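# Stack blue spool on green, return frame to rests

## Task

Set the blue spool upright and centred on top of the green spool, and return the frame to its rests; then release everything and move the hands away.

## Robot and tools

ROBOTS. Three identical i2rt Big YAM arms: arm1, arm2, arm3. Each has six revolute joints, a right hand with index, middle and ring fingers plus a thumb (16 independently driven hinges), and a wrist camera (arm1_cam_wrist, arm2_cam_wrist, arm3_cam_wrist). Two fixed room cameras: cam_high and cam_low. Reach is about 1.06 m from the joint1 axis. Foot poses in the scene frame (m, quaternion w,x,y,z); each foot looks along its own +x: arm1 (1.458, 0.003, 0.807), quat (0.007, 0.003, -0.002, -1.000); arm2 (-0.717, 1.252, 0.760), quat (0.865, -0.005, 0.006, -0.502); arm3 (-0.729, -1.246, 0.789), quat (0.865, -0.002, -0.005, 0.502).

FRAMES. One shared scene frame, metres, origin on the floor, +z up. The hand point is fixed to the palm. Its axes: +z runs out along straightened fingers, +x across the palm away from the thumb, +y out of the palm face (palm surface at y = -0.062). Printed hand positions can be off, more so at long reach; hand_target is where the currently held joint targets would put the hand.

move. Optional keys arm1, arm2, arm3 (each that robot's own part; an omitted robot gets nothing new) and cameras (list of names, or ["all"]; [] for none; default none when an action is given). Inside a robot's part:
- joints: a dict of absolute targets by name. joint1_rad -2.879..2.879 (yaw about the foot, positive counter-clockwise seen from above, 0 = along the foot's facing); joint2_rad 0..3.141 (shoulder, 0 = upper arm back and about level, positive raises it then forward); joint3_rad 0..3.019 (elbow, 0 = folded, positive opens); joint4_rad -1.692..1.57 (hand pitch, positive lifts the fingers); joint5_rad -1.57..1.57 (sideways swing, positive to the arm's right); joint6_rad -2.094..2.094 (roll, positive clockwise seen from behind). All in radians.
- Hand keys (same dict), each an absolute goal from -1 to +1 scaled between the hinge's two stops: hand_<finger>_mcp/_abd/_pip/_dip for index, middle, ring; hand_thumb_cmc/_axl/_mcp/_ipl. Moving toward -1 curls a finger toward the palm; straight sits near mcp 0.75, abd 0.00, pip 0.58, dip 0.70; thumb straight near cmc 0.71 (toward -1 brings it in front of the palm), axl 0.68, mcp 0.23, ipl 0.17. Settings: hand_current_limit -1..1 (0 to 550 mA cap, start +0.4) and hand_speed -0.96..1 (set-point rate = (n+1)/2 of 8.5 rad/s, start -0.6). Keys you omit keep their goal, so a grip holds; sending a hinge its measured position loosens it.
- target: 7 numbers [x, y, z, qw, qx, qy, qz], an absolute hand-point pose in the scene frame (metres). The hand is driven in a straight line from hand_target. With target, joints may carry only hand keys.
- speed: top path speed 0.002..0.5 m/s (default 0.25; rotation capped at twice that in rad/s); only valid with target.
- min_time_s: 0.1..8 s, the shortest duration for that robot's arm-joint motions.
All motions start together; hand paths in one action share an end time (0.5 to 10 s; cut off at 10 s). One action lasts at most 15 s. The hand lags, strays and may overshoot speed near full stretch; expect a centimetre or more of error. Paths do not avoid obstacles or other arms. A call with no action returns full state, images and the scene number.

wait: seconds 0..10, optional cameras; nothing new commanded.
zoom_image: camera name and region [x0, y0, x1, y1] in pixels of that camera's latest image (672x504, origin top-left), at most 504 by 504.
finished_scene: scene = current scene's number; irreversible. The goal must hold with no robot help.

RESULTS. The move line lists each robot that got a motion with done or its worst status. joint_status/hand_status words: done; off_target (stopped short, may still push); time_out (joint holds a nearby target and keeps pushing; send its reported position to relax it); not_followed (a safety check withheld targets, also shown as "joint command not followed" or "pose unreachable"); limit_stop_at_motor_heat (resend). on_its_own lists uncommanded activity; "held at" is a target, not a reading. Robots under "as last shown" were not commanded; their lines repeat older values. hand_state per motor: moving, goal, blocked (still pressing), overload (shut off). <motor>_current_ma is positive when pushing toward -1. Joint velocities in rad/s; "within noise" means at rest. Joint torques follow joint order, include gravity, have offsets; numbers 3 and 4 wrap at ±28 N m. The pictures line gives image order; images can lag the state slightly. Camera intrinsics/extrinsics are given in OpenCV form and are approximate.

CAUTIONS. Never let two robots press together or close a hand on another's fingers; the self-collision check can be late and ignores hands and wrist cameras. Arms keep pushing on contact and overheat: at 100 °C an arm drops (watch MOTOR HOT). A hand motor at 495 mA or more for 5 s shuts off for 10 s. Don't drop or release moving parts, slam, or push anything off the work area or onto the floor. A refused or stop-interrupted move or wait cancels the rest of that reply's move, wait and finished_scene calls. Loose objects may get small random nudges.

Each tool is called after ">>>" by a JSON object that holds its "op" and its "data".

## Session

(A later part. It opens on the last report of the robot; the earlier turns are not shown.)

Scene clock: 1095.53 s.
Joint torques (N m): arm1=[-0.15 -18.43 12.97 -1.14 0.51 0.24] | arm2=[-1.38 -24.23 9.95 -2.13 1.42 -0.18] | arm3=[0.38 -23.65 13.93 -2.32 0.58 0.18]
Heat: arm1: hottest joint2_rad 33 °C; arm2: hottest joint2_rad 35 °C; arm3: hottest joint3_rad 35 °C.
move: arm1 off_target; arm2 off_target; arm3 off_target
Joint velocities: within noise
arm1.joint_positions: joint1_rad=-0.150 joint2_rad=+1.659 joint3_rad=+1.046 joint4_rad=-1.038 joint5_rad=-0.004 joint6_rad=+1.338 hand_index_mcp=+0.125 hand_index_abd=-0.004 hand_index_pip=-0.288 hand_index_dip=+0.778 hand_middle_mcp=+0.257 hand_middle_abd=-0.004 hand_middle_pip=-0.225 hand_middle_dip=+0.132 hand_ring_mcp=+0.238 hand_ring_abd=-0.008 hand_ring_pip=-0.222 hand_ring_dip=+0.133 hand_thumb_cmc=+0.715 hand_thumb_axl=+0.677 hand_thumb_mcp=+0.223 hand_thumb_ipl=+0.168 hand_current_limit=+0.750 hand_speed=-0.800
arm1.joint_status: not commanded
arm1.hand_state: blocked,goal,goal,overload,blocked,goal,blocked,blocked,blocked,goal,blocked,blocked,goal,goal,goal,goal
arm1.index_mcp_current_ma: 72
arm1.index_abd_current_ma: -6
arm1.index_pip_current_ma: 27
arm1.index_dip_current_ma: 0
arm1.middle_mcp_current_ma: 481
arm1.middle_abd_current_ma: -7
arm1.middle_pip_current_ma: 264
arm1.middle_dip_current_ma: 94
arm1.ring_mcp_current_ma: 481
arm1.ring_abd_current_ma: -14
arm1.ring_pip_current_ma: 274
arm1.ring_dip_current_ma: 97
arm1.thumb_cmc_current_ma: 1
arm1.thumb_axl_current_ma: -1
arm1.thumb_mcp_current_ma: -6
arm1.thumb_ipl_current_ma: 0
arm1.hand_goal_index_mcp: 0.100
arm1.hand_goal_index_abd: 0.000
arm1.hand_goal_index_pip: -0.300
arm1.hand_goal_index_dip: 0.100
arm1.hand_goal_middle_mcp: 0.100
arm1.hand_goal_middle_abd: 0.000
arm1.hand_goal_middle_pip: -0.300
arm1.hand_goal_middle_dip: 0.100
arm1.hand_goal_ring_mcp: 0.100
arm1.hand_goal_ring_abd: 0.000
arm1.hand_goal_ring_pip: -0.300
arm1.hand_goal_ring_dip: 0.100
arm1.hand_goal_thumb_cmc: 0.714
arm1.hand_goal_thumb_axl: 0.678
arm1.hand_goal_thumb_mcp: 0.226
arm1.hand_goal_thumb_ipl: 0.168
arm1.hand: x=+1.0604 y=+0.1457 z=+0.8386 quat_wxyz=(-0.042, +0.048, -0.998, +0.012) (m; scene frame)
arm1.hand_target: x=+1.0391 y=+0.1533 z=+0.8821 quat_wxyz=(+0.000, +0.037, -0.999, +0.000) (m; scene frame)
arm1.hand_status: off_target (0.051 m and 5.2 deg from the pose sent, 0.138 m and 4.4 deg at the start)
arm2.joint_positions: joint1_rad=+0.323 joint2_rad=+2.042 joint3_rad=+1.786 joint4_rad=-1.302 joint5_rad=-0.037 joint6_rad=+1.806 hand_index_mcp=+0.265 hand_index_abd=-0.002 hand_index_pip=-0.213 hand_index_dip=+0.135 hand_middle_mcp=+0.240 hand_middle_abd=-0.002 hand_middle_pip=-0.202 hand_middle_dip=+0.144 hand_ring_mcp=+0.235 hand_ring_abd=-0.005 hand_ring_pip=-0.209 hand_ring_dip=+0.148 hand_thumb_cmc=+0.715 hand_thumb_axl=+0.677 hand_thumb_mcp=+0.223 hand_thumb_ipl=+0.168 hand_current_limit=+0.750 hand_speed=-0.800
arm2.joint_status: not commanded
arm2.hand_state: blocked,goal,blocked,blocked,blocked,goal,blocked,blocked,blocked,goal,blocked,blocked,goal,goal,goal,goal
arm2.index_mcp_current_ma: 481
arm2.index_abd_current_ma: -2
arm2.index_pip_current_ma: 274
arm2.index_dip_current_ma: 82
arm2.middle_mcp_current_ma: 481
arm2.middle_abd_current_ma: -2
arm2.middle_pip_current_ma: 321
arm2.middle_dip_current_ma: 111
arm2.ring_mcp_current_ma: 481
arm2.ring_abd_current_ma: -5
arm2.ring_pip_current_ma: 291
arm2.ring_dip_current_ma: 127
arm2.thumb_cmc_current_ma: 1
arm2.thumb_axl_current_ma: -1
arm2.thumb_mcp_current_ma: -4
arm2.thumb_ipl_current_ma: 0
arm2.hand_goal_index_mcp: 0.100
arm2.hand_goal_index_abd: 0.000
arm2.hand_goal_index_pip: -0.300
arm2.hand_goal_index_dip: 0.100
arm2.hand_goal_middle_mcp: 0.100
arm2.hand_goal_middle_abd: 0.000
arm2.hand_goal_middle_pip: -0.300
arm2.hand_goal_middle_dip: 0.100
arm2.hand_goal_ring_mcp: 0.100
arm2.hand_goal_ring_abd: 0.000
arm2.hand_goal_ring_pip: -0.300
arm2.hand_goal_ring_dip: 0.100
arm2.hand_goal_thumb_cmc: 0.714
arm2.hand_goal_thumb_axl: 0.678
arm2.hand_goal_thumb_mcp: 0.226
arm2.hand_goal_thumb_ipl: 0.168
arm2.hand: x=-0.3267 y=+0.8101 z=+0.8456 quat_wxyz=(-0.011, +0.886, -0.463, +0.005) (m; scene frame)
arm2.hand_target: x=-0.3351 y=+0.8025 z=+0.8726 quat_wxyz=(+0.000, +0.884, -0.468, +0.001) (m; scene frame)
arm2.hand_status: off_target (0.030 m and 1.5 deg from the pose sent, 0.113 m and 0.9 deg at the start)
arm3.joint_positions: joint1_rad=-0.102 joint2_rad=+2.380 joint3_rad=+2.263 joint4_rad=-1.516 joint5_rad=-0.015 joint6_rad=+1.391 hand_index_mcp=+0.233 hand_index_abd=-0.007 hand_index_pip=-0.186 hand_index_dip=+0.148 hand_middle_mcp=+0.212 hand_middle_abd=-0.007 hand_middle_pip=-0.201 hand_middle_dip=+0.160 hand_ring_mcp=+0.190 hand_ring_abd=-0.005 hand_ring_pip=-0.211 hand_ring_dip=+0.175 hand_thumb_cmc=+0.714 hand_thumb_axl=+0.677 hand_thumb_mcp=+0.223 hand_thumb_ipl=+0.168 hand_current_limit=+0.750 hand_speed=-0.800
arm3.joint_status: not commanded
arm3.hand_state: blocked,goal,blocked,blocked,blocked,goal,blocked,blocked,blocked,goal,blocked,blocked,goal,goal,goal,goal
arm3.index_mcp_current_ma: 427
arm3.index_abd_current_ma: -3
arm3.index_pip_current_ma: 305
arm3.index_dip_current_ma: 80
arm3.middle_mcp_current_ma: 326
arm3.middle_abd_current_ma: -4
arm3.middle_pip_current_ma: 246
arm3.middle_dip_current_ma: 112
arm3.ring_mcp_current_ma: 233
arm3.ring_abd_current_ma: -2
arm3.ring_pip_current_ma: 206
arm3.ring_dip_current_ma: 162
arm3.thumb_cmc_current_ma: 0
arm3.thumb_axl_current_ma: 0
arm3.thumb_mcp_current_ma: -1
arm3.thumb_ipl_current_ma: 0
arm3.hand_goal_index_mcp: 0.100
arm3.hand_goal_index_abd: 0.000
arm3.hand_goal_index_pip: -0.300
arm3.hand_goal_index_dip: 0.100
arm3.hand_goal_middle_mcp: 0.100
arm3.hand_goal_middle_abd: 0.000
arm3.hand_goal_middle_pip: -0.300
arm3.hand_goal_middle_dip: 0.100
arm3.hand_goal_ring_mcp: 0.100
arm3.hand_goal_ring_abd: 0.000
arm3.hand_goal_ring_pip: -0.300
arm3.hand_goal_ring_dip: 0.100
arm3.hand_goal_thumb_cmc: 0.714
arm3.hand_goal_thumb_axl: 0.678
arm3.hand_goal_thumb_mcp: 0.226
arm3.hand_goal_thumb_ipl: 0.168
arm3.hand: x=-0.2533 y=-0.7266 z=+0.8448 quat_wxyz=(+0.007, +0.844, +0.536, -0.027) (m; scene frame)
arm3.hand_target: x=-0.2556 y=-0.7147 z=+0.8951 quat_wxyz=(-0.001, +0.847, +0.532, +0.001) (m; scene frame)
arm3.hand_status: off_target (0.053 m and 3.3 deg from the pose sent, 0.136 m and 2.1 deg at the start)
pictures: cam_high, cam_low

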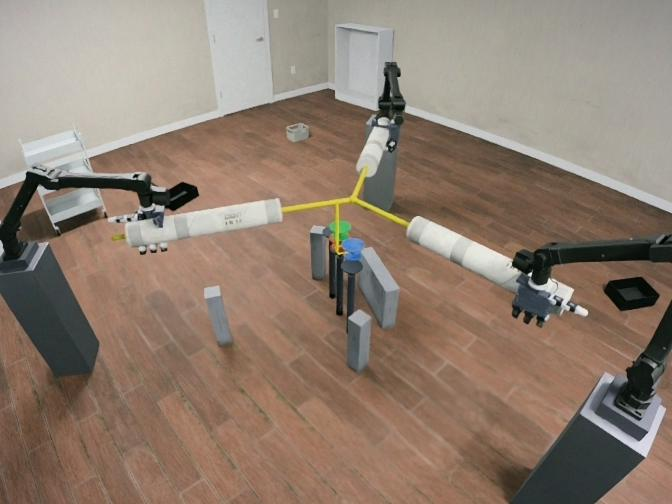

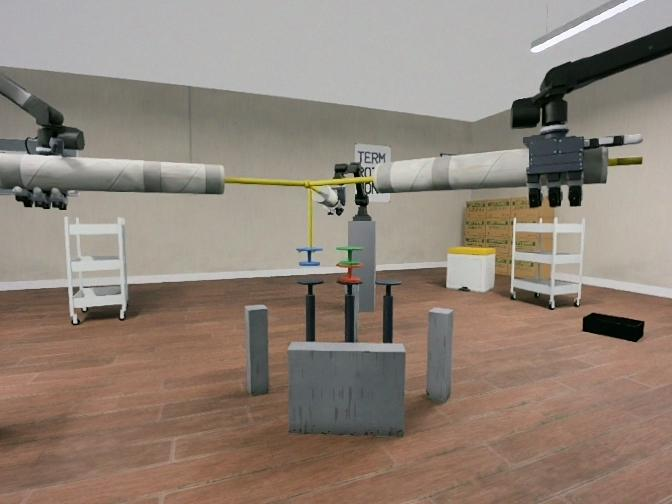

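>>> {"op": "move", "data": {"arm1": {"target": [1.007, 0.1685, 0.972, 0, -0.0366, 0.9993, 0], "speed": 0.05}, "arm2": {"target": [-0.364, 0.8105, 0.966, 0, 0.8838, -0.4679, 0], "speed": 0.05}, "arm3": {"target": [-0.284, -0.702, 0.990, 0, 0.8471, 0.5314, 0], "speed": 0.05}, "cameras": ["cam_high", "cam_low"]}}

>>> {"op": "zoom_image", "data": {"camera": "cam_low", "region": [280, 190, 380, 300]}}

>>> {"op": "zoom_image", "data": {"camera": "cam_high", "region": [300, 190, 400, 290]}}

Scene clock: 1128.20 s.
Joint torques (N m): arm1=[-0.5 -18.37 15.69 -0.79 0.61 0.09] | arm2=[-1.79 -22.3 10.95 -1.76 1.18 -0.31] | arm3=[0.67 -24.7 13.86 -1.13 1.09 0.1]
Heat: arm1: hottest joint3_rad 34 °C; arm2: hottest joint3_rad 35 °C; arm3: hottest joint3_rad 38 °C.
move: arm1 off_target; arm2 off_target; arm3 off_target
Joint velocities: within noise
arm1.joint_positions: joint1_rad=-0.164 joint2_rad=+1.638 joint3_rad=+1.266 joint4_rad=-1.296 joint5_rad=-0.005 joint6_rad=+1.333 hand_index_mcp=+0.148 hand_index_abd=-0.006 hand_index_pip=-0.275 hand_index_dip=+0.778 hand_middle_mcp=+0.264 hand_middle_abd=-0.004 hand_middle_pip=-0.221 hand_middle_dip=+0.135 hand_ring_mcp=+0.238 hand_ring_abd=-0.007 hand_ring_pip=-0.222 hand_ring_dip=+0.134 hand_thumb_cmc=+0.715 hand_thumb_axl=+0.677 hand_thumb_mcp=+0.223 hand_thumb_ipl=+0.168 hand_current_limit=+0.750 hand_speed=-0.800
arm1.joint_status: not commanded
arm1.hand_state: blocked,goal,blocked,overload,blocked,goal,blocked,blocked,blocked,goal,blocked,blocked,goal,goal,goal,goal
arm1.index_mcp_current_ma: 163
arm1.index_abd_current_ma: -11
arm1.index_pip_current_ma: 66
arm1.index_dip_current_ma: 0
arm1.middle_mcp_current_ma: 481
arm1.middle_abd_current_ma: -7
arm1.middle_pip_current_ma: 278
arm1.middle_dip_current_ma: 104
arm1.ring_mcp_current_ma: 481
arm1.ring_abd_current_ma: -12
arm1.ring_pip_current_ma: 274
arm1.ring_dip_current_ma: 99
arm1.thumb_cmc_current_ma: 1
arm1.thumb_axl_current_ma: -1
arm1.thumb_mcp_current_ma: -6
arm1.thumb_ipl_current_ma: 0
arm1.hand_goal_index_mcp: 0.100
arm1.hand_goal_index_abd: 0.000
arm1.hand_goal_index_pip: -0.300
arm1.hand_goal_index_dip: 0.100
arm1.hand_goal_middle_mcp: 0.100
arm1.hand_goal_middle_abd: 0.000
arm1.hand_goal_middle_pip: -0.300
arm1.hand_goal_middle_dip: 0.100
arm1.hand_goal_ring_mcp: 0.100
arm1.hand_goal_ring_abd: 0.000
arm1.hand_goal_ring_pip: -0.300
arm1.hand_goal_ring_dip: 0.100
arm1.hand_goal_thumb_cmc: 0.714
arm1.hand_goal_thumb_axl: 0.678
arm1.hand_goal_thumb_mcp: 0.226
arm1.hand_goal_thumb_ipl: 0.168
arm1.hand: x=+1.0305 y=+0.1561 z=+0.9215 quat_wxyz=(-0.050, +0.044, -0.998, +0.015) (m; scene frame)
arm1.hand_target: x=+1.0106 y=+0.1678 z=+0.9716 quat_wxyz=(+0.000, +0.037, -0.999, +0.000) (m; scene frame)
arm1.hand_status: off_target (0.057 m and 6.1 deg from the pose sent, 0.146 m and 5.2 deg at the start)
arm2.joint_positions: joint1_rad=+0.304 joint2_rad=+1.926 joint3_rad=+1.846 joint4_rad=-1.496 joint5_rad=-0.031 joint6_rad=+1.796 hand_index_mcp=+0.270 hand_index_abd=-0.004 hand_index_pip=-0.213 hand_index_dip=+0.141 hand_middle_mcp=+0.245 hand_middle_abd=-0.004 hand_middle_pip=-0.202 hand_middle_dip=+0.143 hand_ring_mcp=+0.238 hand_ring_abd=-0.007 hand_ring_pip=-0.209 hand_ring_dip=+0.146 hand_thumb_cmc=+0.715 hand_thumb_axl=+0.677 hand_thumb_mcp=+0.223 hand_thumb_ipl=+0.168 hand_current_limit=+0.750 hand_speed=-0.800
arm2.joint_status: not commanded
arm2.hand_state: blocked,goal,blocked,blocked,blocked,goal,blocked,blocked,blocked,goal,blocked,blocked,goal,goal,goal,goal
arm2.index_mcp_current_ma: 481
arm2.index_abd_current_ma: -4
arm2.index_pip_current_ma: 274
arm2.index_dip_current_ma: 102
arm2.middle_mcp_current_ma: 481
arm2.middle_abd_current_ma: -4
arm2.middle_pip_current_ma: 321
arm2.middle_dip_current_ma: 109
arm2.ring_mcp_current_ma: 481
arm2.ring_abd_current_ma: -8
arm2.ring_pip_current_ma: 291
arm2.ring_dip_current_ma: 119
arm2.thumb_cmc_current_ma: 1
arm2.thumb_axl_current_ma: -1
arm2.thumb_mcp_current_ma: -4
arm2.thumb_ipl_current_ma: 0
arm2.hand_goal_index_mcp: 0.100
arm2.hand_goal_index_abd: 0.000
arm2.hand_goal_index_pip: -0.300
arm2.hand_goal_index_dip: 0.100
arm2.hand_goal_middle_mcp: 0.100
arm2.hand_goal_middle_abd: 0.000
arm2.hand_goal_middle_pip: -0.300
arm2.hand_goal_middle_dip: 0.100
arm2.hand_goal_ring_mcp: 0.100
arm2.hand_goal_ring_abd: 0.000
arm2.hand_goal_ring_pip: -0.300
arm2.hand_goal_ring_dip: 0.100
arm2.hand_goal_thumb_cmc: 0.714
arm2.hand_goal_thumb_axl: 0.678
arm2.hand_goal_thumb_mcp: 0.226
arm2.hand_goal_thumb_ipl: 0.168
arm2.hand: x=-0.3567 y=+0.8221 z=+0.9382 quat_wxyz=(-0.010, +0.884, -0.468, -0.004) (m; scene frame)
arm2.hand_target: x=-0.3644 y=+0.8115 z=+0.9656 quat_wxyz=(+0.000, +0.884, -0.468, +0.001) (m; scene frame)
arm2.hand_status: off_target (0.031 m and 1.3 deg from the pose sent, 0.126 m and 1.5 deg at the start)
arm3.joint_positions: joint1_rad=-0.062 joint2_rad=+2.323 joint3_rad=+2.370 joint4_rad=-1.667 joint5_rad=-0.020 joint6_rad=+1.434 hand_index_mcp=+0.233 hand_index_abd=+0.000 hand_index_pip=-0.186 hand_index_dip=+0.148 hand_middle_mcp=+0.212 hand_middle_abd=-0.001 hand_middle_pip=-0.201 hand_middle_dip=+0.160 hand_ring_mcp=+0.190 hand_ring_abd=+0.002 hand_ring_pip=-0.211 hand_ring_dip=+0.175 hand_thumb_cmc=+0.714 hand_thumb_axl=+0.677 hand_thumb_mcp=+0.223 hand_thumb_ipl=+0.168 hand_current_limit=+0.750 hand_speed=-0.800
arm3.joint_status: not commanded
arm3.hand_state: blocked,goal,blocked,blocked,blocked,goal,blocked,blocked,blocked,goal,blocked,blocked,goal,goal,goal,goal
arm3.index_mcp_current_ma: 429
arm3.index_abd_current_ma: 0
arm3.index_pip_current_ma: 305
arm3.index_dip_current_ma: 80
arm3.middle_mcp_current_ma: 327
arm3.middle_abd_current_ma: 0
arm3.middle_pip_current_ma: 246
arm3.middle_dip_current_ma: 112
arm3.ring_mcp_current_ma: 233
arm3.ring_abd_current_ma: 1
arm3.ring_pip_current_ma: 206
arm3.ring_dip_current_ma: 162
arm3.thumb_cmc_current_ma: 0
arm3.thumb_axl_current_ma: 0
arm3.thumb_mcp_current_ma: -1
arm3.thumb_ipl_current_ma: 0
arm3.hand_goal_index_mcp: 0.100
arm3.hand_goal_index_abd: 0.000
arm3.hand_goal_index_pip: -0.300
arm3.hand_goal_index_dip: 0.100
arm3.hand_goal_middle_mcp: 0.100
arm3.hand_goal_middle_abd: 0.000
arm3.hand_goal_middle_pip: -0.300
arm3.hand_goal_middle_dip: 0.100
arm3.hand_goal_ring_mcp: 0.100
arm3.hand_goal_ring_abd: 0.000
arm3.hand_goal_ring_pip: -0.300
arm3.hand_goal_ring_dip: 0.100
arm3.hand_goal_thumb_cmc: 0.714
arm3.hand_goal_thumb_axl: 0.678
arm3.hand_goal_thumb_mcp: 0.226
arm3.hand_goal_thumb_ipl: 0.168
arm3.hand: x=-0.2823 y=-0.7168 z=+0.9246 quat_wxyz=(+0.003, +0.845, +0.534, -0.022) (m; scene frame)
arm3.hand_target: x=-0.2861 y=-0.7058 z=+0.9882 quat_wxyz=(-0.010, +0.844, +0.535, +0.029) (m; scene frame)
arm3.hand_status: off_target (0.067 m and 2.6 deg from the pose sent, 0.151 m and 3.3 deg at the start; a joint's target at an end of its range on 42 of 78 steps)
pictures: cam_high, cam_low

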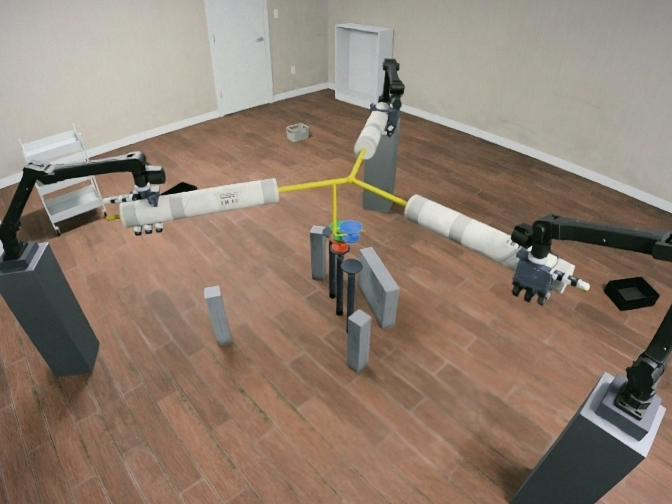

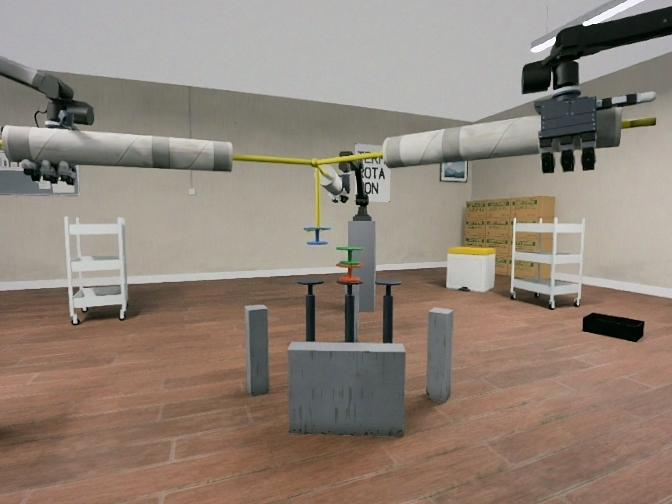

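Scaled by 4.582 from the camera's 672x504 image, which has a finer 960x720 frame.

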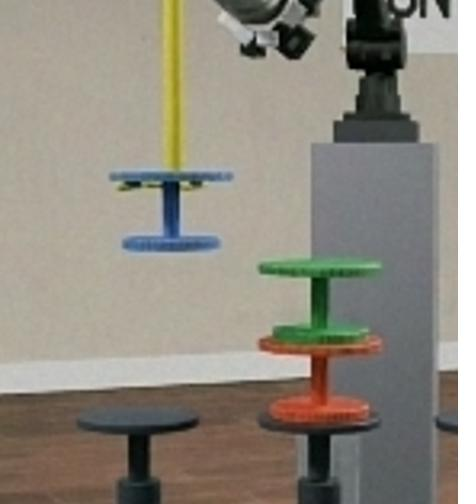

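Scaled by 5.040 from the camera's 672x504 image, which has a finer 960x720 frame.

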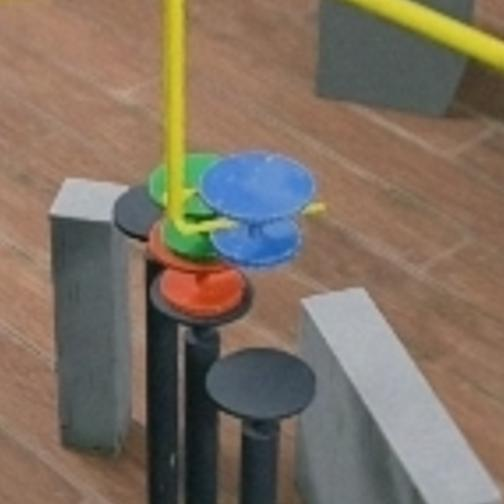

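>>> {"op": "move", "data": {"arm1": {"target": [0.887, 0.2245, 0.985, 0, -0.0366, 0.9993, 0], "speed": 0.05}, "arm2": {"target": [-0.4845, 0.860, 0.970, 0, 0.8838, -0.4679, 0], "speed": 0.05}, "arm3": {"target": [-0.407, -0.651, 0.998, 0, 0.8471, 0.5314, 0], "speed": 0.05}, "cameras": ["cam_high", "cam_low"]}}

>>> {"op": "zoom_image", "data": {"camera": "cam_low", "region": [300, 190, 400, 300]}}

>>> {"op": "zoom_image", "data": {"camera": "cam_high", "region": [280, 180, 380, 280]}}

Scene clock: 1172.87 s.
Joint torques (N m): arm1=[-0.5 -20.25 17.13 -0.2 0.65 0.01] | arm2=[-2.67 -16.03 7.92 0.05 1.21 -0.45] | arm3=[1.03 -24.29 10.99 -0.38 0.91 0.02]
Heat: arm1: hottest joint3_rad 39 °C; arm2: hottest joint3_rad 37 °C; arm3: hottest joint3_rad 40 °C.
move: arm1 off_target; arm2 off_target; arm3 off_target
Joint velocities: within noise
arm1.joint_positions: joint1_rad=-0.228 joint2_rad=+1.928 joint3_rad=+1.745 joint4_rad=-1.466 joint5_rad=-0.006 joint6_rad=+1.282 hand_index_mcp=+0.139 hand_index_abd=-0.006 hand_index_pip=-0.277 hand_index_dip=+0.778 hand_middle_mcp=+0.260 hand_middle_abd=-0.001 hand_middle_pip=-0.223 hand_middle_dip=+0.135 hand_ring_mcp=+0.238 hand_ring_abd=-0.003 hand_ring_pip=-0.222 hand_ring_dip=+0.131 hand_thumb_cmc=+0.715 hand_thumb_axl=+0.677 hand_thumb_mcp=+0.223 hand_thumb_ipl=+0.168 hand_current_limit=+0.750 hand_speed=-0.800
arm1.joint_status: not commanded
arm1.hand_state: blocked,goal,blocked,overload,blocked,goal,blocked,blocked,blocked,goal,blocked,blocked,goal,goal,goal,goal
arm1.index_mcp_current_ma: 128
arm1.index_abd_current_ma: -10
arm1.index_pip_current_ma: 60
arm1.index_dip_current_ma: 0
arm1.middle_mcp_current_ma: 481
arm1.middle_abd_current_ma: -2
arm1.middle_pip_current_ma: 271
arm1.middle_dip_current_ma: 104
arm1.ring_mcp_current_ma: 481
arm1.ring_abd_current_ma: -5
arm1.ring_pip_current_ma: 274
arm1.ring_dip_current_ma: 88
arm1.thumb_cmc_current_ma: 1
arm1.thumb_axl_current_ma: -1
arm1.thumb_mcp_current_ma: -6
arm1.thumb_ipl_current_ma: 0
arm1.hand_goal_index_mcp: 0.100
arm1.hand_goal_index_abd: 0.000
arm1.hand_goal_index_pip: -0.300
arm1.hand_goal_index_dip: 0.100
arm1.hand_goal_middle_mcp: 0.100
arm1.hand_goal_middle_abd: 0.000
arm1.hand_goal_middle_pip: -0.300
arm1.hand_goal_middle_dip: 0.100
arm1.hand_goal_ring_mcp: 0.100
arm1.hand_goal_ring_abd: 0.000
arm1.hand_goal_ring_pip: -0.300
arm1.hand_goal_ring_dip: 0.100
arm1.hand_goal_thumb_cmc: 0.714
arm1.hand_goal_thumb_axl: 0.678
arm1.hand_goal_thumb_mcp: 0.226
arm1.hand_goal_thumb_ipl: 0.168
arm1.hand: x=+0.9124 y=+0.2110 z=+0.9464 quat_wxyz=(-0.041, +0.038, -0.998, +0.015) (m; scene frame)
arm1.hand_target: x=+0.8904 y=+0.2236 z=+0.9857 quat_wxyz=(+0.001, +0.036, -0.999, -0.001) (m; scene frame)
arm1.hand_status: off_target (0.048 m and 5.0 deg from the pose sent, 0.171 m and 6.1 deg at the start)
arm2.joint_positions: joint1_rad=+0.216 joint2_rad=+1.601 joint3_rad=+1.463 joint4_rad=-1.443 joint5_rad=-0.032 joint6_rad=+1.711 hand_index_mcp=+0.270 hand_index_abd=+0.003 hand_index_pip=-0.213 hand_index_dip=+0.146 hand_middle_mcp=+0.245 hand_middle_abd=+0.003 hand_middle_pip=-0.201 hand_middle_dip=+0.143 hand_ring_mcp=+0.238 hand_ring_abd=+0.000 hand_ring_pip=-0.209 hand_ring_dip=+0.144 hand_thumb_cmc=+0.715 hand_thumb_axl=+0.677 hand_thumb_mcp=+0.223 hand_thumb_ipl=+0.168 hand_current_limit=+0.750 hand_speed=-0.800
arm2.joint_status: not commanded
arm2.hand_state: blocked,goal,blocked,blocked,blocked,goal,blocked,blocked,blocked,goal,blocked,blocked,goal,goal,goal,goal
arm2.index_mcp_current_ma: 481
arm2.index_abd_current_ma: 3
arm2.index_pip_current_ma: 274
arm2.index_dip_current_ma: 120
arm2.middle_mcp_current_ma: 481
arm2.middle_abd_current_ma: 2
arm2.middle_pip_current_ma: 327
arm2.middle_dip_current_ma: 109
arm2.ring_mcp_current_ma: 481
arm2.ring_abd_current_ma: 0
arm2.ring_pip_current_ma: 291
arm2.ring_dip_current_ma: 113
arm2.thumb_cmc_current_ma: 1
arm2.thumb_axl_current_ma: -1
arm2.thumb_mcp_current_ma: -4
arm2.thumb_ipl_current_ma: 0
arm2.hand_goal_index_mcp: 0.100
arm2.hand_goal_index_abd: 0.000
arm2.hand_goal_index_pip: -0.300
arm2.hand_goal_index_dip: 0.100
arm2.hand_goal_middle_mcp: 0.100
arm2.hand_goal_middle_abd: 0.000
arm2.hand_goal_middle_pip: -0.300
arm2.hand_goal_middle_dip: 0.100
arm2.hand_goal_ring_mcp: 0.100
arm2.hand_goal_ring_abd: 0.000
arm2.hand_goal_ring_pip: -0.300
arm2.hand_goal_ring_dip: 0.100
arm2.hand_goal_thumb_cmc: 0.714
arm2.hand_goal_thumb_axl: 0.678
arm2.hand_goal_thumb_mcp: 0.226
arm2.hand_goal_thumb_ipl: 0.168
arm2.hand: x=-0.4736 y=+0.8740 z=+0.9627 quat_wxyz=(-0.011, +0.883, -0.469, -0.006) (m; scene frame)
arm2.hand_target: x=-0.4846 y=+0.8606 z=+0.9701 quat_wxyz=(+0.000, +0.884, -0.468, +0.000) (m; scene frame)
arm2.hand_status: off_target (0.019 m and 1.5 deg from the pose sent, 0.137 m and 1.3 deg at the start)
arm3.joint_positions: joint1_rad=+0.123 joint2_rad=+2.288 joint3_rad=+2.370 joint4_rad=-1.684 joint5_rad=-0.017 joint6_rad=+1.629 hand_index_mcp=+0.233 hand_index_abd=+0.002 hand_index_pip=-0.186 hand_index_dip=+0.151 hand_middle_mcp=+0.212 hand_middle_abd=+0.002 hand_middle_pip=-0.201 hand_middle_dip=+0.158 hand_ring_mcp=+0.193 hand_ring_abd=+0.004 hand_ring_pip=-0.211 hand_ring_dip=+0.164 hand_thumb_cmc=+0.714 hand_thumb_axl=+0.677 hand_thumb_mcp=+0.223 hand_thumb_ipl=+0.168 hand_current_limit=+0.750 hand_speed=-0.800
arm3.joint_status: not commanded
arm3.hand_state: blocked,goal,blocked,blocked,blocked,goal,blocked,blocked,blocked,goal,blocked,blocked,goal,goal,goal,goal
arm3.index_mcp_current_ma: 427
arm3.index_abd_current_ma: 1
arm3.index_pip_current_ma: 305
arm3.index_dip_current_ma: 89
arm3.middle_mcp_current_ma: 327
arm3.middle_abd_current_ma: 0
arm3.middle_pip_current_ma: 246
arm3.middle_dip_current_ma: 109
arm3.ring_mcp_current_ma: 246
arm3.ring_abd_current_ma: 1
arm3.ring_pip_current_ma: 206
arm3.ring_dip_current_ma: 124
arm3.thumb_cmc_current_ma: 0
arm3.thumb_axl_current_ma: 0
arm3.thumb_mcp_current_ma: -1
arm3.thumb_ipl_current_ma: 0
arm3.hand_goal_index_mcp: 0.100
arm3.hand_goal_index_abd: 0.000
arm3.hand_goal_index_pip: -0.300
arm3.hand_goal_index_dip: 0.100
arm3.hand_goal_middle_mcp: 0.100
arm3.hand_goal_middle_abd: 0.000
arm3.hand_goal_middle_pip: -0.300
arm3.hand_goal_middle_dip: 0.100
arm3.hand_goal_ring_mcp: 0.100
arm3.hand_goal_ring_abd: 0.000
arm3.hand_goal_ring_pip: -0.300
arm3.hand_goal_ring_dip: 0.100
arm3.hand_goal_thumb_cmc: 0.714
arm3.hand_goal_thumb_axl: 0.678
arm3.hand_goal_thumb_mcp: 0.226
arm3.hand_goal_thumb_ipl: 0.168
arm3.hand: x=-0.3985 y=-0.6619 z=+0.9481 quat_wxyz=(+0.004, +0.848, +0.530, -0.013) (m; scene frame)
arm3.hand_target: x=-0.4079 y=-0.6536 z=+0.9966 quat_wxyz=(-0.015, +0.844, +0.535, +0.026) (m; scene frame)
arm3.hand_status: off_target (0.052 m and 1.6 deg from the pose sent, 0.159 m and 2.6 deg at the start; a joint's target at an end of its range on 87 of 102 steps)
pictures: cam_high, cam_low

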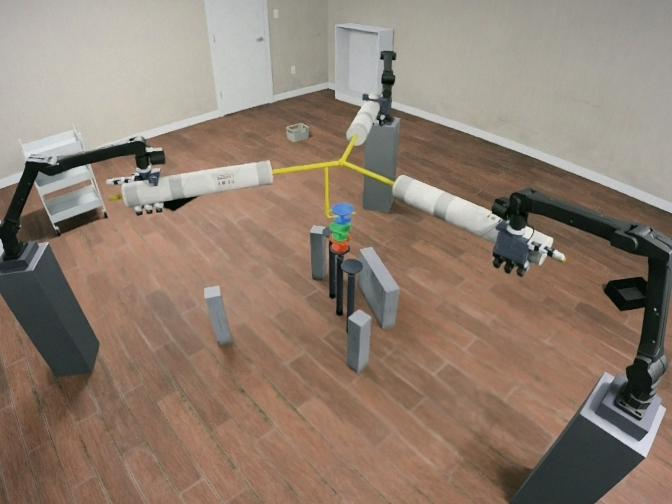

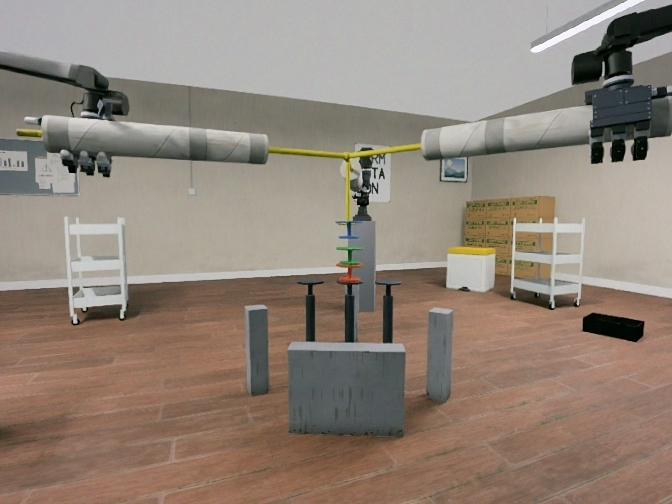

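Scaled by 4.582 from the camera's 672x504 image, which has a finer 960x720 frame.

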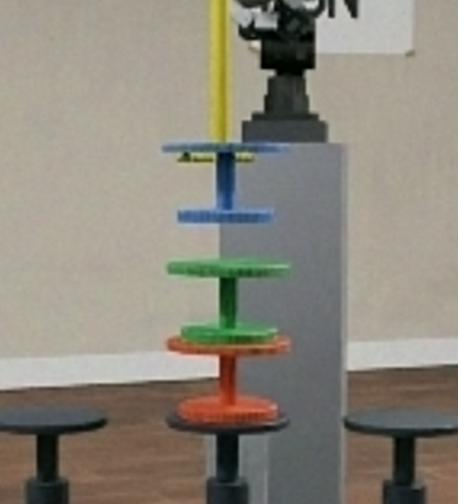

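Scaled by 5.040 from the camera's 672x504 image, which has a finer 960x720 frame.

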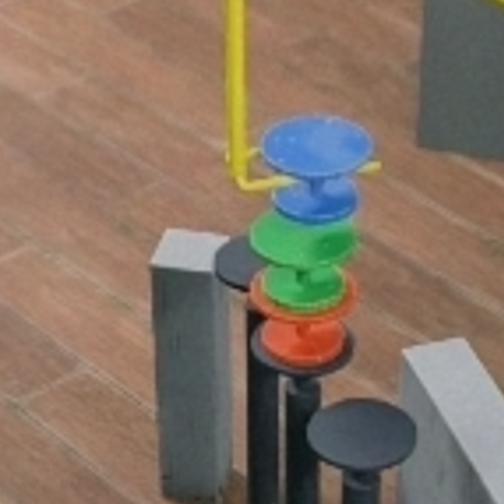

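>>> {"op": "move", "data": {"arm1": {"target": [0.883, 0.193, 0.943, 0, -0.0366, 0.9993, 0], "speed": 0.03}, "arm2": {"target": [-0.4916, 0.8506, 0.930, 0, 0.8838, -0.4679, 0], "speed": 0.03}, "arm3": {"target": [-0.415, -0.6636, 0.970, 0, 0.8471, 0.5314, 0], "speed": 0.03}, "cameras": ["cam_high", "cam_low"]}}

>>> {"op": "zoom_image", "data": {"camera": "cam_low", "region": [310, 210, 390, 290]}}

>>> {"op": "zoom_image", "data": {"camera": "cam_high", "region": [300, 190, 380, 270]}}

Scene clock: 1232.10 s.
Joint torques (N m): arm1=[3.6 -21.83 10.97 1.14 0.65 0.03] | arm2=[-2.61 -14.15 7.94 0.18 1.12 -0.39] | arm3=[0.73 -23.12 8.38 0.23 0.52 0.11]
Heat: arm1: hottest joint3_rad 40 °C; arm2: hottest joint3_rad 33 °C; arm3: hottest joint3_rad 38 °C.
move: arm1 off_target; arm2 off_target; arm3 off_target
Joint velocities: within noise
arm1.joint_positions: joint1_rad=-0.217 joint2_rad=+1.961 joint3_rad=+1.728 joint4_rad=-1.394 joint5_rad=-0.008 joint6_rad=+1.332 hand_index_mcp=+0.132 hand_index_abd=-0.006 hand_index_pip=-0.284 hand_index_dip=+0.778 hand_middle_mcp=+0.260 hand_middle_abd=+0.005 hand_middle_pip=-0.223 hand_middle_dip=+0.135 hand_ring_mcp=+0.238 hand_ring_abd=-0.002 hand_ring_pip=-0.229 hand_ring_dip=+0.125 hand_thumb_cmc=+0.715 hand_thumb_axl=+0.677 hand_thumb_mcp=+0.223 hand_thumb_ipl=+0.168 hand_current_limit=+0.750 hand_speed=-0.800
arm1.joint_status: not commanded
arm1.hand_state: blocked,goal,goal,overload,blocked,goal,blocked,blocked,blocked,goal,blocked,blocked,goal,goal,goal,goal
arm1.index_mcp_current_ma: 100
arm1.index_abd_current_ma: -9
arm1.index_pip_current_ma: 37
arm1.index_dip_current_ma: 0
arm1.middle_mcp_current_ma: 481
arm1.middle_abd_current_ma: 8
arm1.middle_pip_current_ma: 271
arm1.middle_dip_current_ma: 104
arm1.ring_mcp_current_ma: 481
arm1.ring_abd_current_ma: -3
arm1.ring_pip_current_ma: 247
arm1.ring_dip_current_ma: 66
arm1.thumb_cmc_current_ma: 1
arm1.thumb_axl_current_ma: -1
arm1.thumb_mcp_current_ma: -6
arm1.thumb_ipl_current_ma: 0
arm1.hand_goal_index_mcp: 0.100
arm1.hand_goal_index_abd: 0.000
arm1.hand_goal_index_pip: -0.300
arm1.hand_goal_index_dip: 0.100
arm1.hand_goal_middle_mcp: 0.100
arm1.hand_goal_middle_abd: 0.000
arm1.hand_goal_middle_pip: -0.300
arm1.hand_goal_middle_dip: 0.100
arm1.hand_goal_ring_mcp: 0.100
arm1.hand_goal_ring_abd: 0.000
arm1.hand_goal_ring_pip: -0.300
arm1.hand_goal_ring_dip: 0.100
arm1.hand_goal_thumb_cmc: 0.714
arm1.hand_goal_thumb_axl: 0.678
arm1.hand_goal_thumb_mcp: 0.226
arm1.hand_goal_thumb_ipl: 0.168
arm1.hand: x=+0.9025 y=+0.2063 z=+0.9209 quat_wxyz=(-0.030, +0.018, -0.999, +0.013) (m; scene frame)
arm1.hand_target: x=+0.8840 y=+0.1926 z=+0.9432 quat_wxyz=(+0.000, +0.037, -0.999, +0.001) (m; scene frame)
arm1.hand_status: off_target (0.032 m and 4.3 deg from the pose sent, 0.035 m and 5.0 deg at the start)
arm2.joint_positions: joint1_rad=+0.192 joint2_rad=+1.607 joint3_rad=+1.386 joint4_rad=-1.347 joint5_rad=-0.030 joint6_rad=+1.682 hand_index_mcp=+0.270 hand_index_abd=+0.005 hand_index_pip=-0.213 hand_index_dip=+0.147 hand_middle_mcp=+0.245 hand_middle_abd=+0.005 hand_middle_pip=-0.200 hand_middle_dip=+0.143 hand_ring_mcp=+0.238 hand_ring_abd=+0.003 hand_ring_pip=-0.209 hand_ring_dip=+0.144 hand_thumb_cmc=+0.715 hand_thumb_axl=+0.677 hand_thumb_mcp=+0.223 hand_thumb_ipl=+0.168 hand_current_limit=+0.750 hand_speed=-0.800
arm2.joint_status: not commanded
arm2.hand_state: blocked,goal,blocked,blocked,blocked,goal,blocked,blocked,blocked,goal,blocked,blocked,goal,goal,goal,goal
arm2.index_mcp_current_ma: 481
arm2.index_abd_current_ma: 5
arm2.index_pip_current_ma: 274
arm2.index_dip_current_ma: 123
arm2.middle_mcp_current_ma: 481
arm2.middle_abd_current_ma: 5
arm2.middle_pip_current_ma: 330
arm2.middle_dip_current_ma: 109
arm2.ring_mcp_current_ma: 481
arm2.ring_abd_current_ma: 2
arm2.ring_pip_current_ma: 291
arm2.ring_dip_current_ma: 113
arm2.thumb_cmc_current_ma: 1
arm2.thumb_axl_current_ma: -1
arm2.thumb_mcp_current_ma: -4
arm2.thumb_ipl_current_ma: 0
arm2.hand_goal_index_mcp: 0.100
arm2.hand_goal_index_abd: 0.000
arm2.hand_goal_index_pip: -0.300
arm2.hand_goal_index_dip: 0.100
arm2.hand_goal_middle_mcp: 0.100
arm2.hand_goal_middle_abd: 0.000
arm2.hand_goal_middle_pip: -0.300
arm2.hand_goal_middle_dip: 0.100
arm2.hand_goal_ring_mcp: 0.100
arm2.hand_goal_ring_abd: 0.000
arm2.hand_goal_ring_pip: -0.300
arm2.hand_goal_ring_dip: 0.100
arm2.hand_goal_thumb_cmc: 0.714
arm2.hand_goal_thumb_axl: 0.678
arm2.hand_goal_thumb_mcp: 0.226
arm2.hand_goal_thumb_ipl: 0.168
arm2.hand: x=-0.4826 y=+0.8659 z=+0.9308 quat_wxyz=(-0.008, +0.885, -0.466, +0.001) (m; scene frame)
arm2.hand_target: x=-0.4917 y=+0.8511 z=+0.9301 quat_wxyz=(+0.000, +0.884, -0.468, +0.000) (m; scene frame)
arm2.hand_status: off_target (0.018 m and 1.0 deg from the pose sent, 0.044 m and 1.5 deg at the start)
arm3.joint_positions: joint1_rad=+0.126 joint2_rad=+2.272 joint3_rad=+2.323 joint4_rad=-1.682 joint5_rad=-0.016 joint6_rad=+1.633 hand_index_mcp=+0.231 hand_index_abd=+0.002 hand_index_pip=-0.186 hand_index_dip=+0.155 hand_middle_mcp=+0.213 hand_middle_abd=+0.002 hand_middle_pip=-0.201 hand_middle_dip=+0.158 hand_ring_mcp=+0.193 hand_ring_abd=+0.005 hand_ring_pip=-0.211 hand_ring_dip=+0.164 hand_thumb_cmc=+0.714 hand_thumb_axl=+0.677 hand_thumb_mcp=+0.223 hand_thumb_ipl=+0.168 hand_current_limit=+0.750 hand_speed=-0.800
arm3.joint_status: not commanded
arm3.hand_state: blocked,goal,blocked,blocked,blocked,goal,blocked,blocked,blocked,goal,blocked,blocked,goal,goal,goal,goal
arm3.index_mcp_current_ma: 416
arm3.index_abd_current_ma: 0
arm3.index_pip_current_ma: 305
arm3.index_dip_current_ma: 99
arm3.middle_mcp_current_ma: 329
arm3.middle_abd_current_ma: 0
arm3.middle_pip_current_ma: 246
arm3.middle_dip_current_ma: 109
arm3.ring_mcp_current_ma: 246
arm3.ring_abd_current_ma: 2
arm3.ring_pip_current_ma: 206
arm3.ring_dip_current_ma: 124
arm3.thumb_cmc_current_ma: 0
arm3.thumb_axl_current_ma: 0
arm3.thumb_mcp_current_ma: -1
arm3.thumb_ipl_current_ma: 0
arm3.hand_goal_index_mcp: 0.100
arm3.hand_goal_index_abd: 0.000
arm3.hand_goal_index_pip: -0.300
arm3.hand_goal_index_dip: 0.100
arm3.hand_goal_middle_mcp: 0.100
arm3.hand_goal_middle_abd: 0.000
arm3.hand_goal_middle_pip: -0.300
arm3.hand_goal_middle_dip: 0.100
arm3.hand_goal_ring_mcp: 0.100
arm3.hand_goal_ring_abd: 0.000
arm3.hand_goal_ring_pip: -0.300
arm3.hand_goal_ring_dip: 0.100
arm3.hand_goal_thumb_cmc: 0.714
arm3.hand_goal_thumb_axl: 0.678
arm3.hand_goal_thumb_mcp: 0.226
arm3.hand_goal_thumb_ipl: 0.168
arm3.hand: x=-0.4046 y=-0.6704 z=+0.9425 quat_wxyz=(+0.013, +0.848, +0.530, -0.024) (m; scene frame)
arm3.hand_target: x=-0.4150 y=-0.6641 z=+0.9696 quat_wxyz=(+0.000, +0.847, +0.531, +0.000) (m; scene frame)
arm3.hand_status: off_target (0.030 m and 3.1 deg from the pose sent, 0.028 m and 1.6 deg at the start)
pictures: cam_high, cam_low

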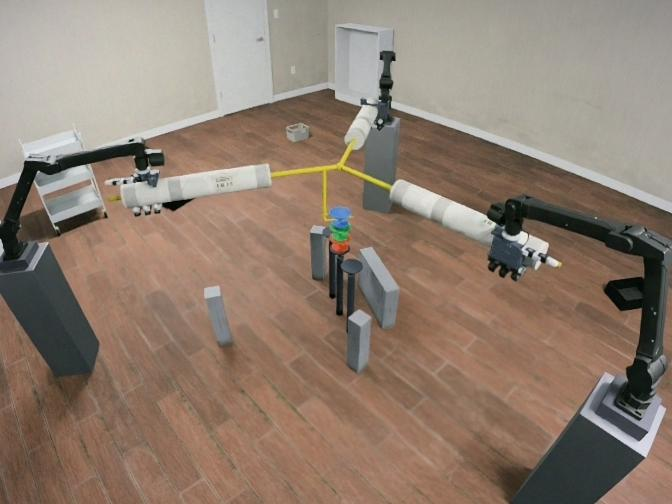

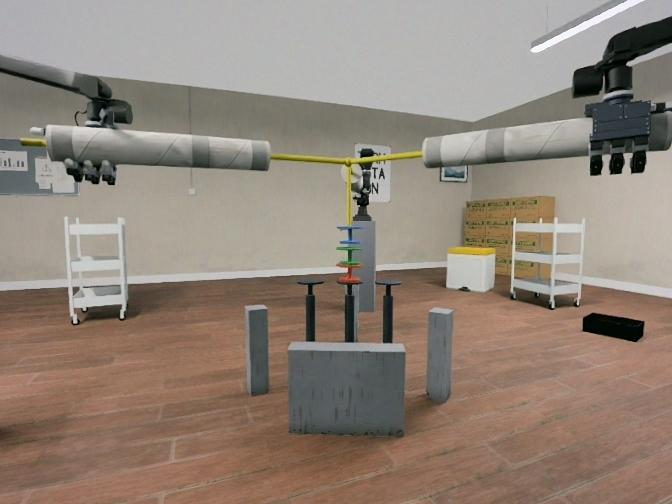

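Scaled by 6.300 from the camera's 672x504 image, which has a finer 960x720 frame.

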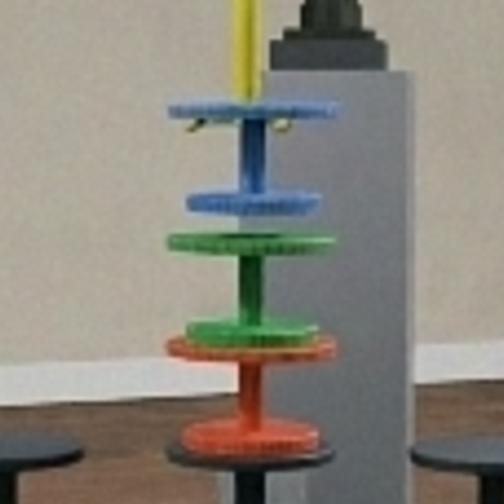

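Scaled by 6.300 from the camera's 672x504 image, which has a finer 960x720 frame.

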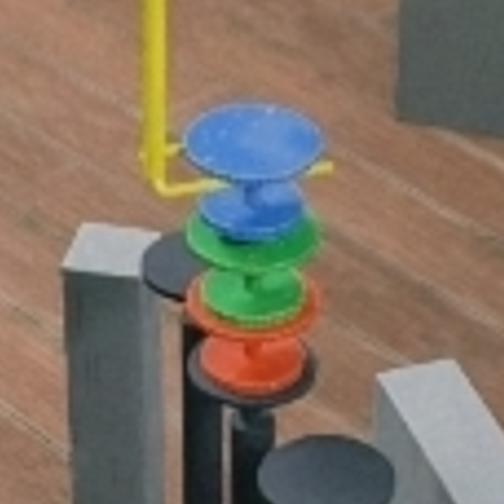

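>>> {"op": "move", "data": {"arm1": {"target": [0.884, 0.193, 0.918, 0, -0.0366, 0.9993, 0], "speed": 0.03}, "arm2": {"target": [-0.4916, 0.8506, 0.9045, 0, 0.8838, -0.4679, 0], "speed": 0.03}, "arm3": {"target": [-0.415, -0.6636, 0.932, 0, 0.8471, 0.5314, 0], "speed": 0.03}, "cameras": ["cam_high", "cam_low"]}}

>>> {"op": "zoom_image", "data": {"camera": "cam_low", "region": [310, 210, 390, 290]}}

>>> {"op": "zoom_image", "data": {"camera": "cam_high", "region": [300, 190, 380, 270]}}

Scene clock: 1268.23 s.
Joint torques (N m): arm1=[3.25 -22.24 10.59 1.03 0.55 0.01] | arm2=[-2.43 -14.62 7.62 0.18 1.4 -0.38] | arm3=[0.79 -22.83 8.25 -0.06 0.51 0.11]
Heat: arm1: hottest joint3_rad 37 °C; arm2: hottest joint3_rad 33 °C; arm3: hottest joint3_rad 35 °C.
move: arm1 off_target; arm2 off_target; arm3 off_target
Joint velocities: within noise
arm1.joint_positions: joint1_rad=-0.216 joint2_rad=+1.975 joint3_rad=+1.684 joint4_rad=-1.331 joint5_rad=-0.006 joint6_rad=+1.333 hand_index_mcp=+0.124 hand_index_abd=-0.004 hand_index_pip=-0.290 hand_index_dip=+0.778 hand_middle_mcp=+0.257 hand_middle_abd=+0.005 hand_middle_pip=-0.223 hand_middle_dip=+0.135 hand_ring_mcp=+0.237 hand_ring_abd=-0.002 hand_ring_pip=-0.230 hand_ring_dip=+0.124 hand_thumb_cmc=+0.715 hand_thumb_axl=+0.677 hand_thumb_mcp=+0.223 hand_thumb_ipl=+0.168 hand_current_limit=+0.750 hand_speed=-0.800
arm1.joint_status: not commanded
arm1.hand_state: blocked,goal,goal,overload,blocked,goal,blocked,blocked,blocked,goal,blocked,blocked,goal,goal,goal,goal
arm1.index_mcp_current_ma: 68
arm1.index_abd_current_ma: -7
arm1.index_pip_current_ma: 21
arm1.index_dip_current_ma: 0
arm1.middle_mcp_current_ma: 481
arm1.middle_abd_current_ma: 8
arm1.middle_pip_current_ma: 271
arm1.middle_dip_current_ma: 104
arm1.ring_mcp_current_ma: 481
arm1.ring_abd_current_ma: -3
arm1.ring_pip_current_ma: 243
arm1.ring_dip_current_ma: 66
arm1.thumb_cmc_current_ma: 1
arm1.thumb_axl_current_ma: -1
arm1.thumb_mcp_current_ma: -6
arm1.thumb_ipl_current_ma: 0
arm1.hand_goal_index_mcp: 0.100
arm1.hand_goal_index_abd: 0.000
arm1.hand_goal_index_pip: -0.300
arm1.hand_goal_index_dip: 0.100
arm1.hand_goal_middle_mcp: 0.100
arm1.hand_goal_middle_abd: 0.000
arm1.hand_goal_middle_pip: -0.300
arm1.hand_goal_middle_dip: 0.100
arm1.hand_goal_ring_mcp: 0.100
arm1.hand_goal_ring_abd: 0.000
arm1.hand_goal_ring_pip: -0.300
arm1.hand_goal_ring_dip: 0.100
arm1.hand_goal_thumb_cmc: 0.714
arm1.hand_goal_thumb_axl: 0.678
arm1.hand_goal_thumb_mcp: 0.226
arm1.hand_goal_thumb_ipl: 0.168
arm1.hand: x=+0.9026 y=+0.2057 z=+0.8966 quat_wxyz=(-0.028, +0.018, -0.999, +0.011) (m; scene frame)
arm1.hand_target: x=+0.8850 y=+0.1928 z=+0.9182 quat_wxyz=(+0.000, +0.036, -0.999, +0.000) (m; scene frame)
arm1.hand_status: off_target (0.031 m and 4.1 deg from the pose sent, 0.023 m and 4.3 deg at the start)
arm2.joint_positions: joint1_rad=+0.190 joint2_rad=+1.627 joint3_rad=+1.341 joint4_rad=-1.282 joint5_rad=-0.037 joint6_rad=+1.681 hand_index_mcp=+0.270 hand_index_abd=+0.005 hand_index_pip=-0.213 hand_index_dip=+0.147 hand_middle_mcp=+0.245 hand_middle_abd=+0.005 hand_middle_pip=-0.200 hand_middle_dip=+0.143 hand_ring_mcp=+0.238 hand_ring_abd=+0.003 hand_ring_pip=-0.209 hand_ring_dip=+0.144 hand_thumb_cmc=+0.715 hand_thumb_axl=+0.677 hand_thumb_mcp=+0.223 hand_thumb_ipl=+0.168 hand_current_limit=+0.750 hand_speed=-0.800
arm2.joint_status: not commanded
arm2.hand_state: blocked,goal,blocked,blocked,blocked,goal,blocked,blocked,blocked,goal,blocked,blocked,goal,goal,goal,goal
arm2.index_mcp_current_ma: 481
arm2.index_abd_current_ma: 6
arm2.index_pip_current_ma: 274
arm2.index_dip_current_ma: 123
arm2.middle_mcp_current_ma: 481
arm2.middle_abd_current_ma: 5
arm2.middle_pip_current_ma: 330
arm2.middle_dip_current_ma: 109
arm2.ring_mcp_current_ma: 481
arm2.ring_abd_current_ma: 3
arm2.ring_pip_current_ma: 291
arm2.ring_dip_current_ma: 113
arm2.thumb_cmc_current_ma: 1
arm2.thumb_axl_current_ma: -1
arm2.thumb_mcp_current_ma: -4
arm2.thumb_ipl_current_ma: 0
arm2.hand_goal_index_mcp: 0.100
arm2.hand_goal_index_abd: 0.000
arm2.hand_goal_index_pip: -0.300
arm2.hand_goal_index_dip: 0.100
arm2.hand_goal_middle_mcp: 0.100
arm2.hand_goal_middle_abd: 0.000
arm2.hand_goal_middle_pip: -0.300
arm2.hand_goal_middle_dip: 0.100
arm2.hand_goal_ring_mcp: 0.100
arm2.hand_goal_ring_abd: 0.000
arm2.hand_goal_ring_pip: -0.300
arm2.hand_goal_ring_dip: 0.100
arm2.hand_goal_thumb_cmc: 0.714
arm2.hand_goal_thumb_axl: 0.678
arm2.hand_goal_thumb_mcp: 0.226
arm2.hand_goal_thumb_ipl: 0.168
arm2.hand: x=-0.4820 y=+0.8650 z=+0.9044 quat_wxyz=(-0.011, +0.884, -0.467, +0.002) (m; scene frame)
arm2.hand_target: x=-0.4917 y=+0.8512 z=+0.9047 quat_wxyz=(+0.000, +0.884, -0.468, +0.000) (m; scene frame)
arm2.hand_status: off_target (0.017 m and 1.3 deg from the pose sent, 0.032 m and 1.0 deg at the start)
arm3.joint_positions: joint1_rad=+0.128 joint2_rad=+2.263 joint3_rad=+2.212 joint4_rad=-1.572 joint5_rad=-0.015 joint6_rad=+1.633 hand_index_mcp=+0.231 hand_index_abd=+0.002 hand_index_pip=-0.186 hand_index_dip=+0.155 hand_middle_mcp=+0.213 hand_middle_abd=+0.002 hand_middle_pip=-0.201 hand_middle_dip=+0.158 hand_ring_mcp=+0.193 hand_ring_abd=+0.005 hand_ring_pip=-0.211 hand_ring_dip=+0.164 hand_thumb_cmc=+0.714 hand_thumb_axl=+0.677 hand_thumb_mcp=+0.223 hand_thumb_ipl=+0.168 hand_current_limit=+0.750 hand_speed=-0.800
arm3.joint_status: not commanded
arm3.hand_state: blocked,goal,blocked,blocked,blocked,goal,blocked,blocked,blocked,goal,blocked,blocked,goal,goal,goal,goal
arm3.index_mcp_current_ma: 416
arm3.index_abd_current_ma: 0
arm3.index_pip_current_ma: 305
arm3.index_dip_current_ma: 99
arm3.middle_mcp_current_ma: 329
arm3.middle_abd_current_ma: 0
arm3.middle_pip_current_ma: 246
arm3.middle_dip_current_ma: 109
arm3.ring_mcp_current_ma: 246
arm3.ring_abd_current_ma: 2
arm3.ring_pip_current_ma: 206
arm3.ring_dip_current_ma: 124
arm3.thumb_cmc_current_ma: 0
arm3.thumb_axl_current_ma: 0
arm3.thumb_mcp_current_ma: -1
arm3.thumb_ipl_current_ma: 0
arm3.hand_goal_index_mcp: 0.100
arm3.hand_goal_index_abd: 0.000
arm3.hand_goal_index_pip: -0.300
arm3.hand_goal_index_dip: 0.100
arm3.hand_goal_middle_mcp: 0.100
arm3.hand_goal_middle_abd: 0.000
arm3.hand_goal_middle_pip: -0.300
arm3.hand_goal_middle_dip: 0.100
arm3.hand_goal_ring_mcp: 0.100
arm3.hand_goal_ring_abd: 0.000
arm3.hand_goal_ring_pip: -0.300
arm3.hand_goal_ring_dip: 0.100
arm3.hand_goal_thumb_cmc: 0.714
arm3.hand_goal_thumb_axl: 0.678
arm3.hand_goal_thumb_mcp: 0.226
arm3.hand_goal_thumb_ipl: 0.168
arm3.hand: x=-0.4049 y=-0.6703 z=+0.9061 quat_wxyz=(+0.011, +0.848, +0.530, -0.021) (m; scene frame)
arm3.hand_target: x=-0.4150 y=-0.6641 z=+0.9317 quat_wxyz=(+0.000, +0.847, +0.531, +0.000) (m; scene frame)
arm3.hand_status: off_target (0.029 m and 2.7 deg from the pose sent, 0.016 m and 3.1 deg at the start)
pictures: cam_high, cam_low

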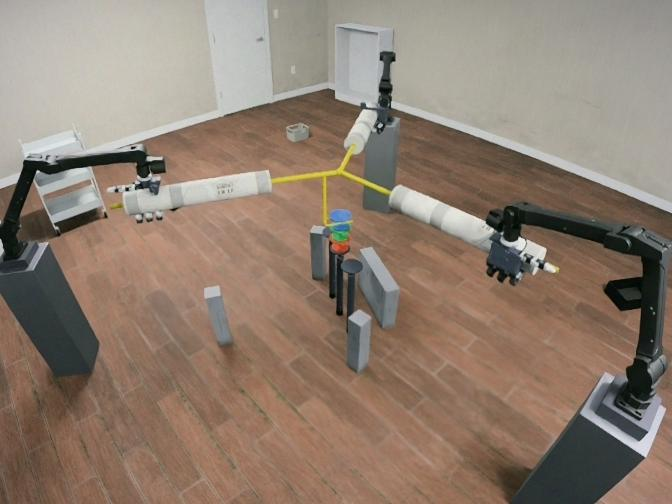

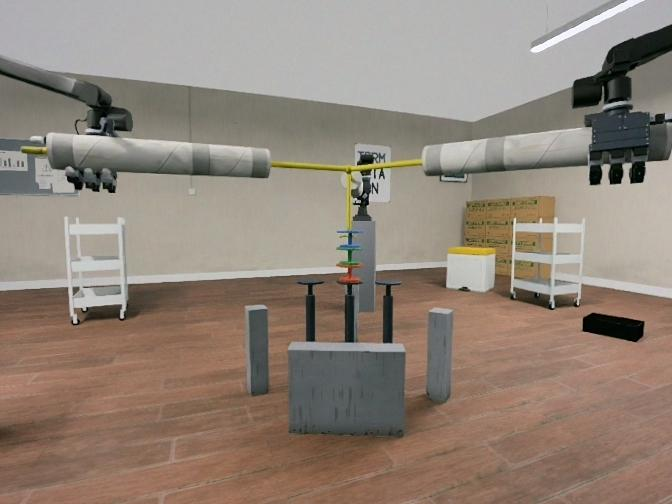

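Scaled by 6.300 from the camera's 672x504 image, which has a finer 960x720 frame.

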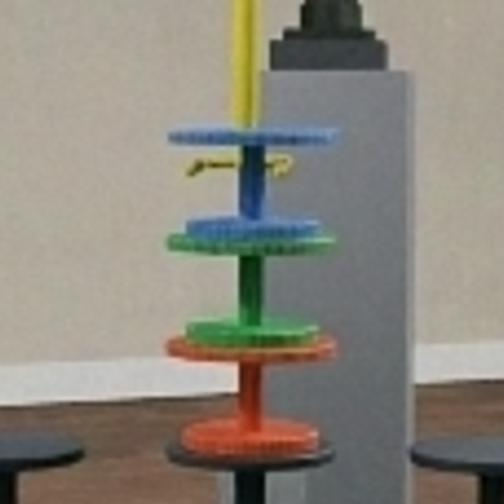

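Scaled by 6.300 from the camera's 672x504 image, which has a finer 960x720 frame.

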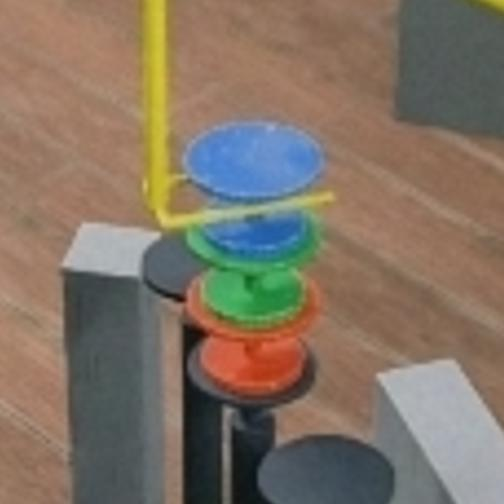

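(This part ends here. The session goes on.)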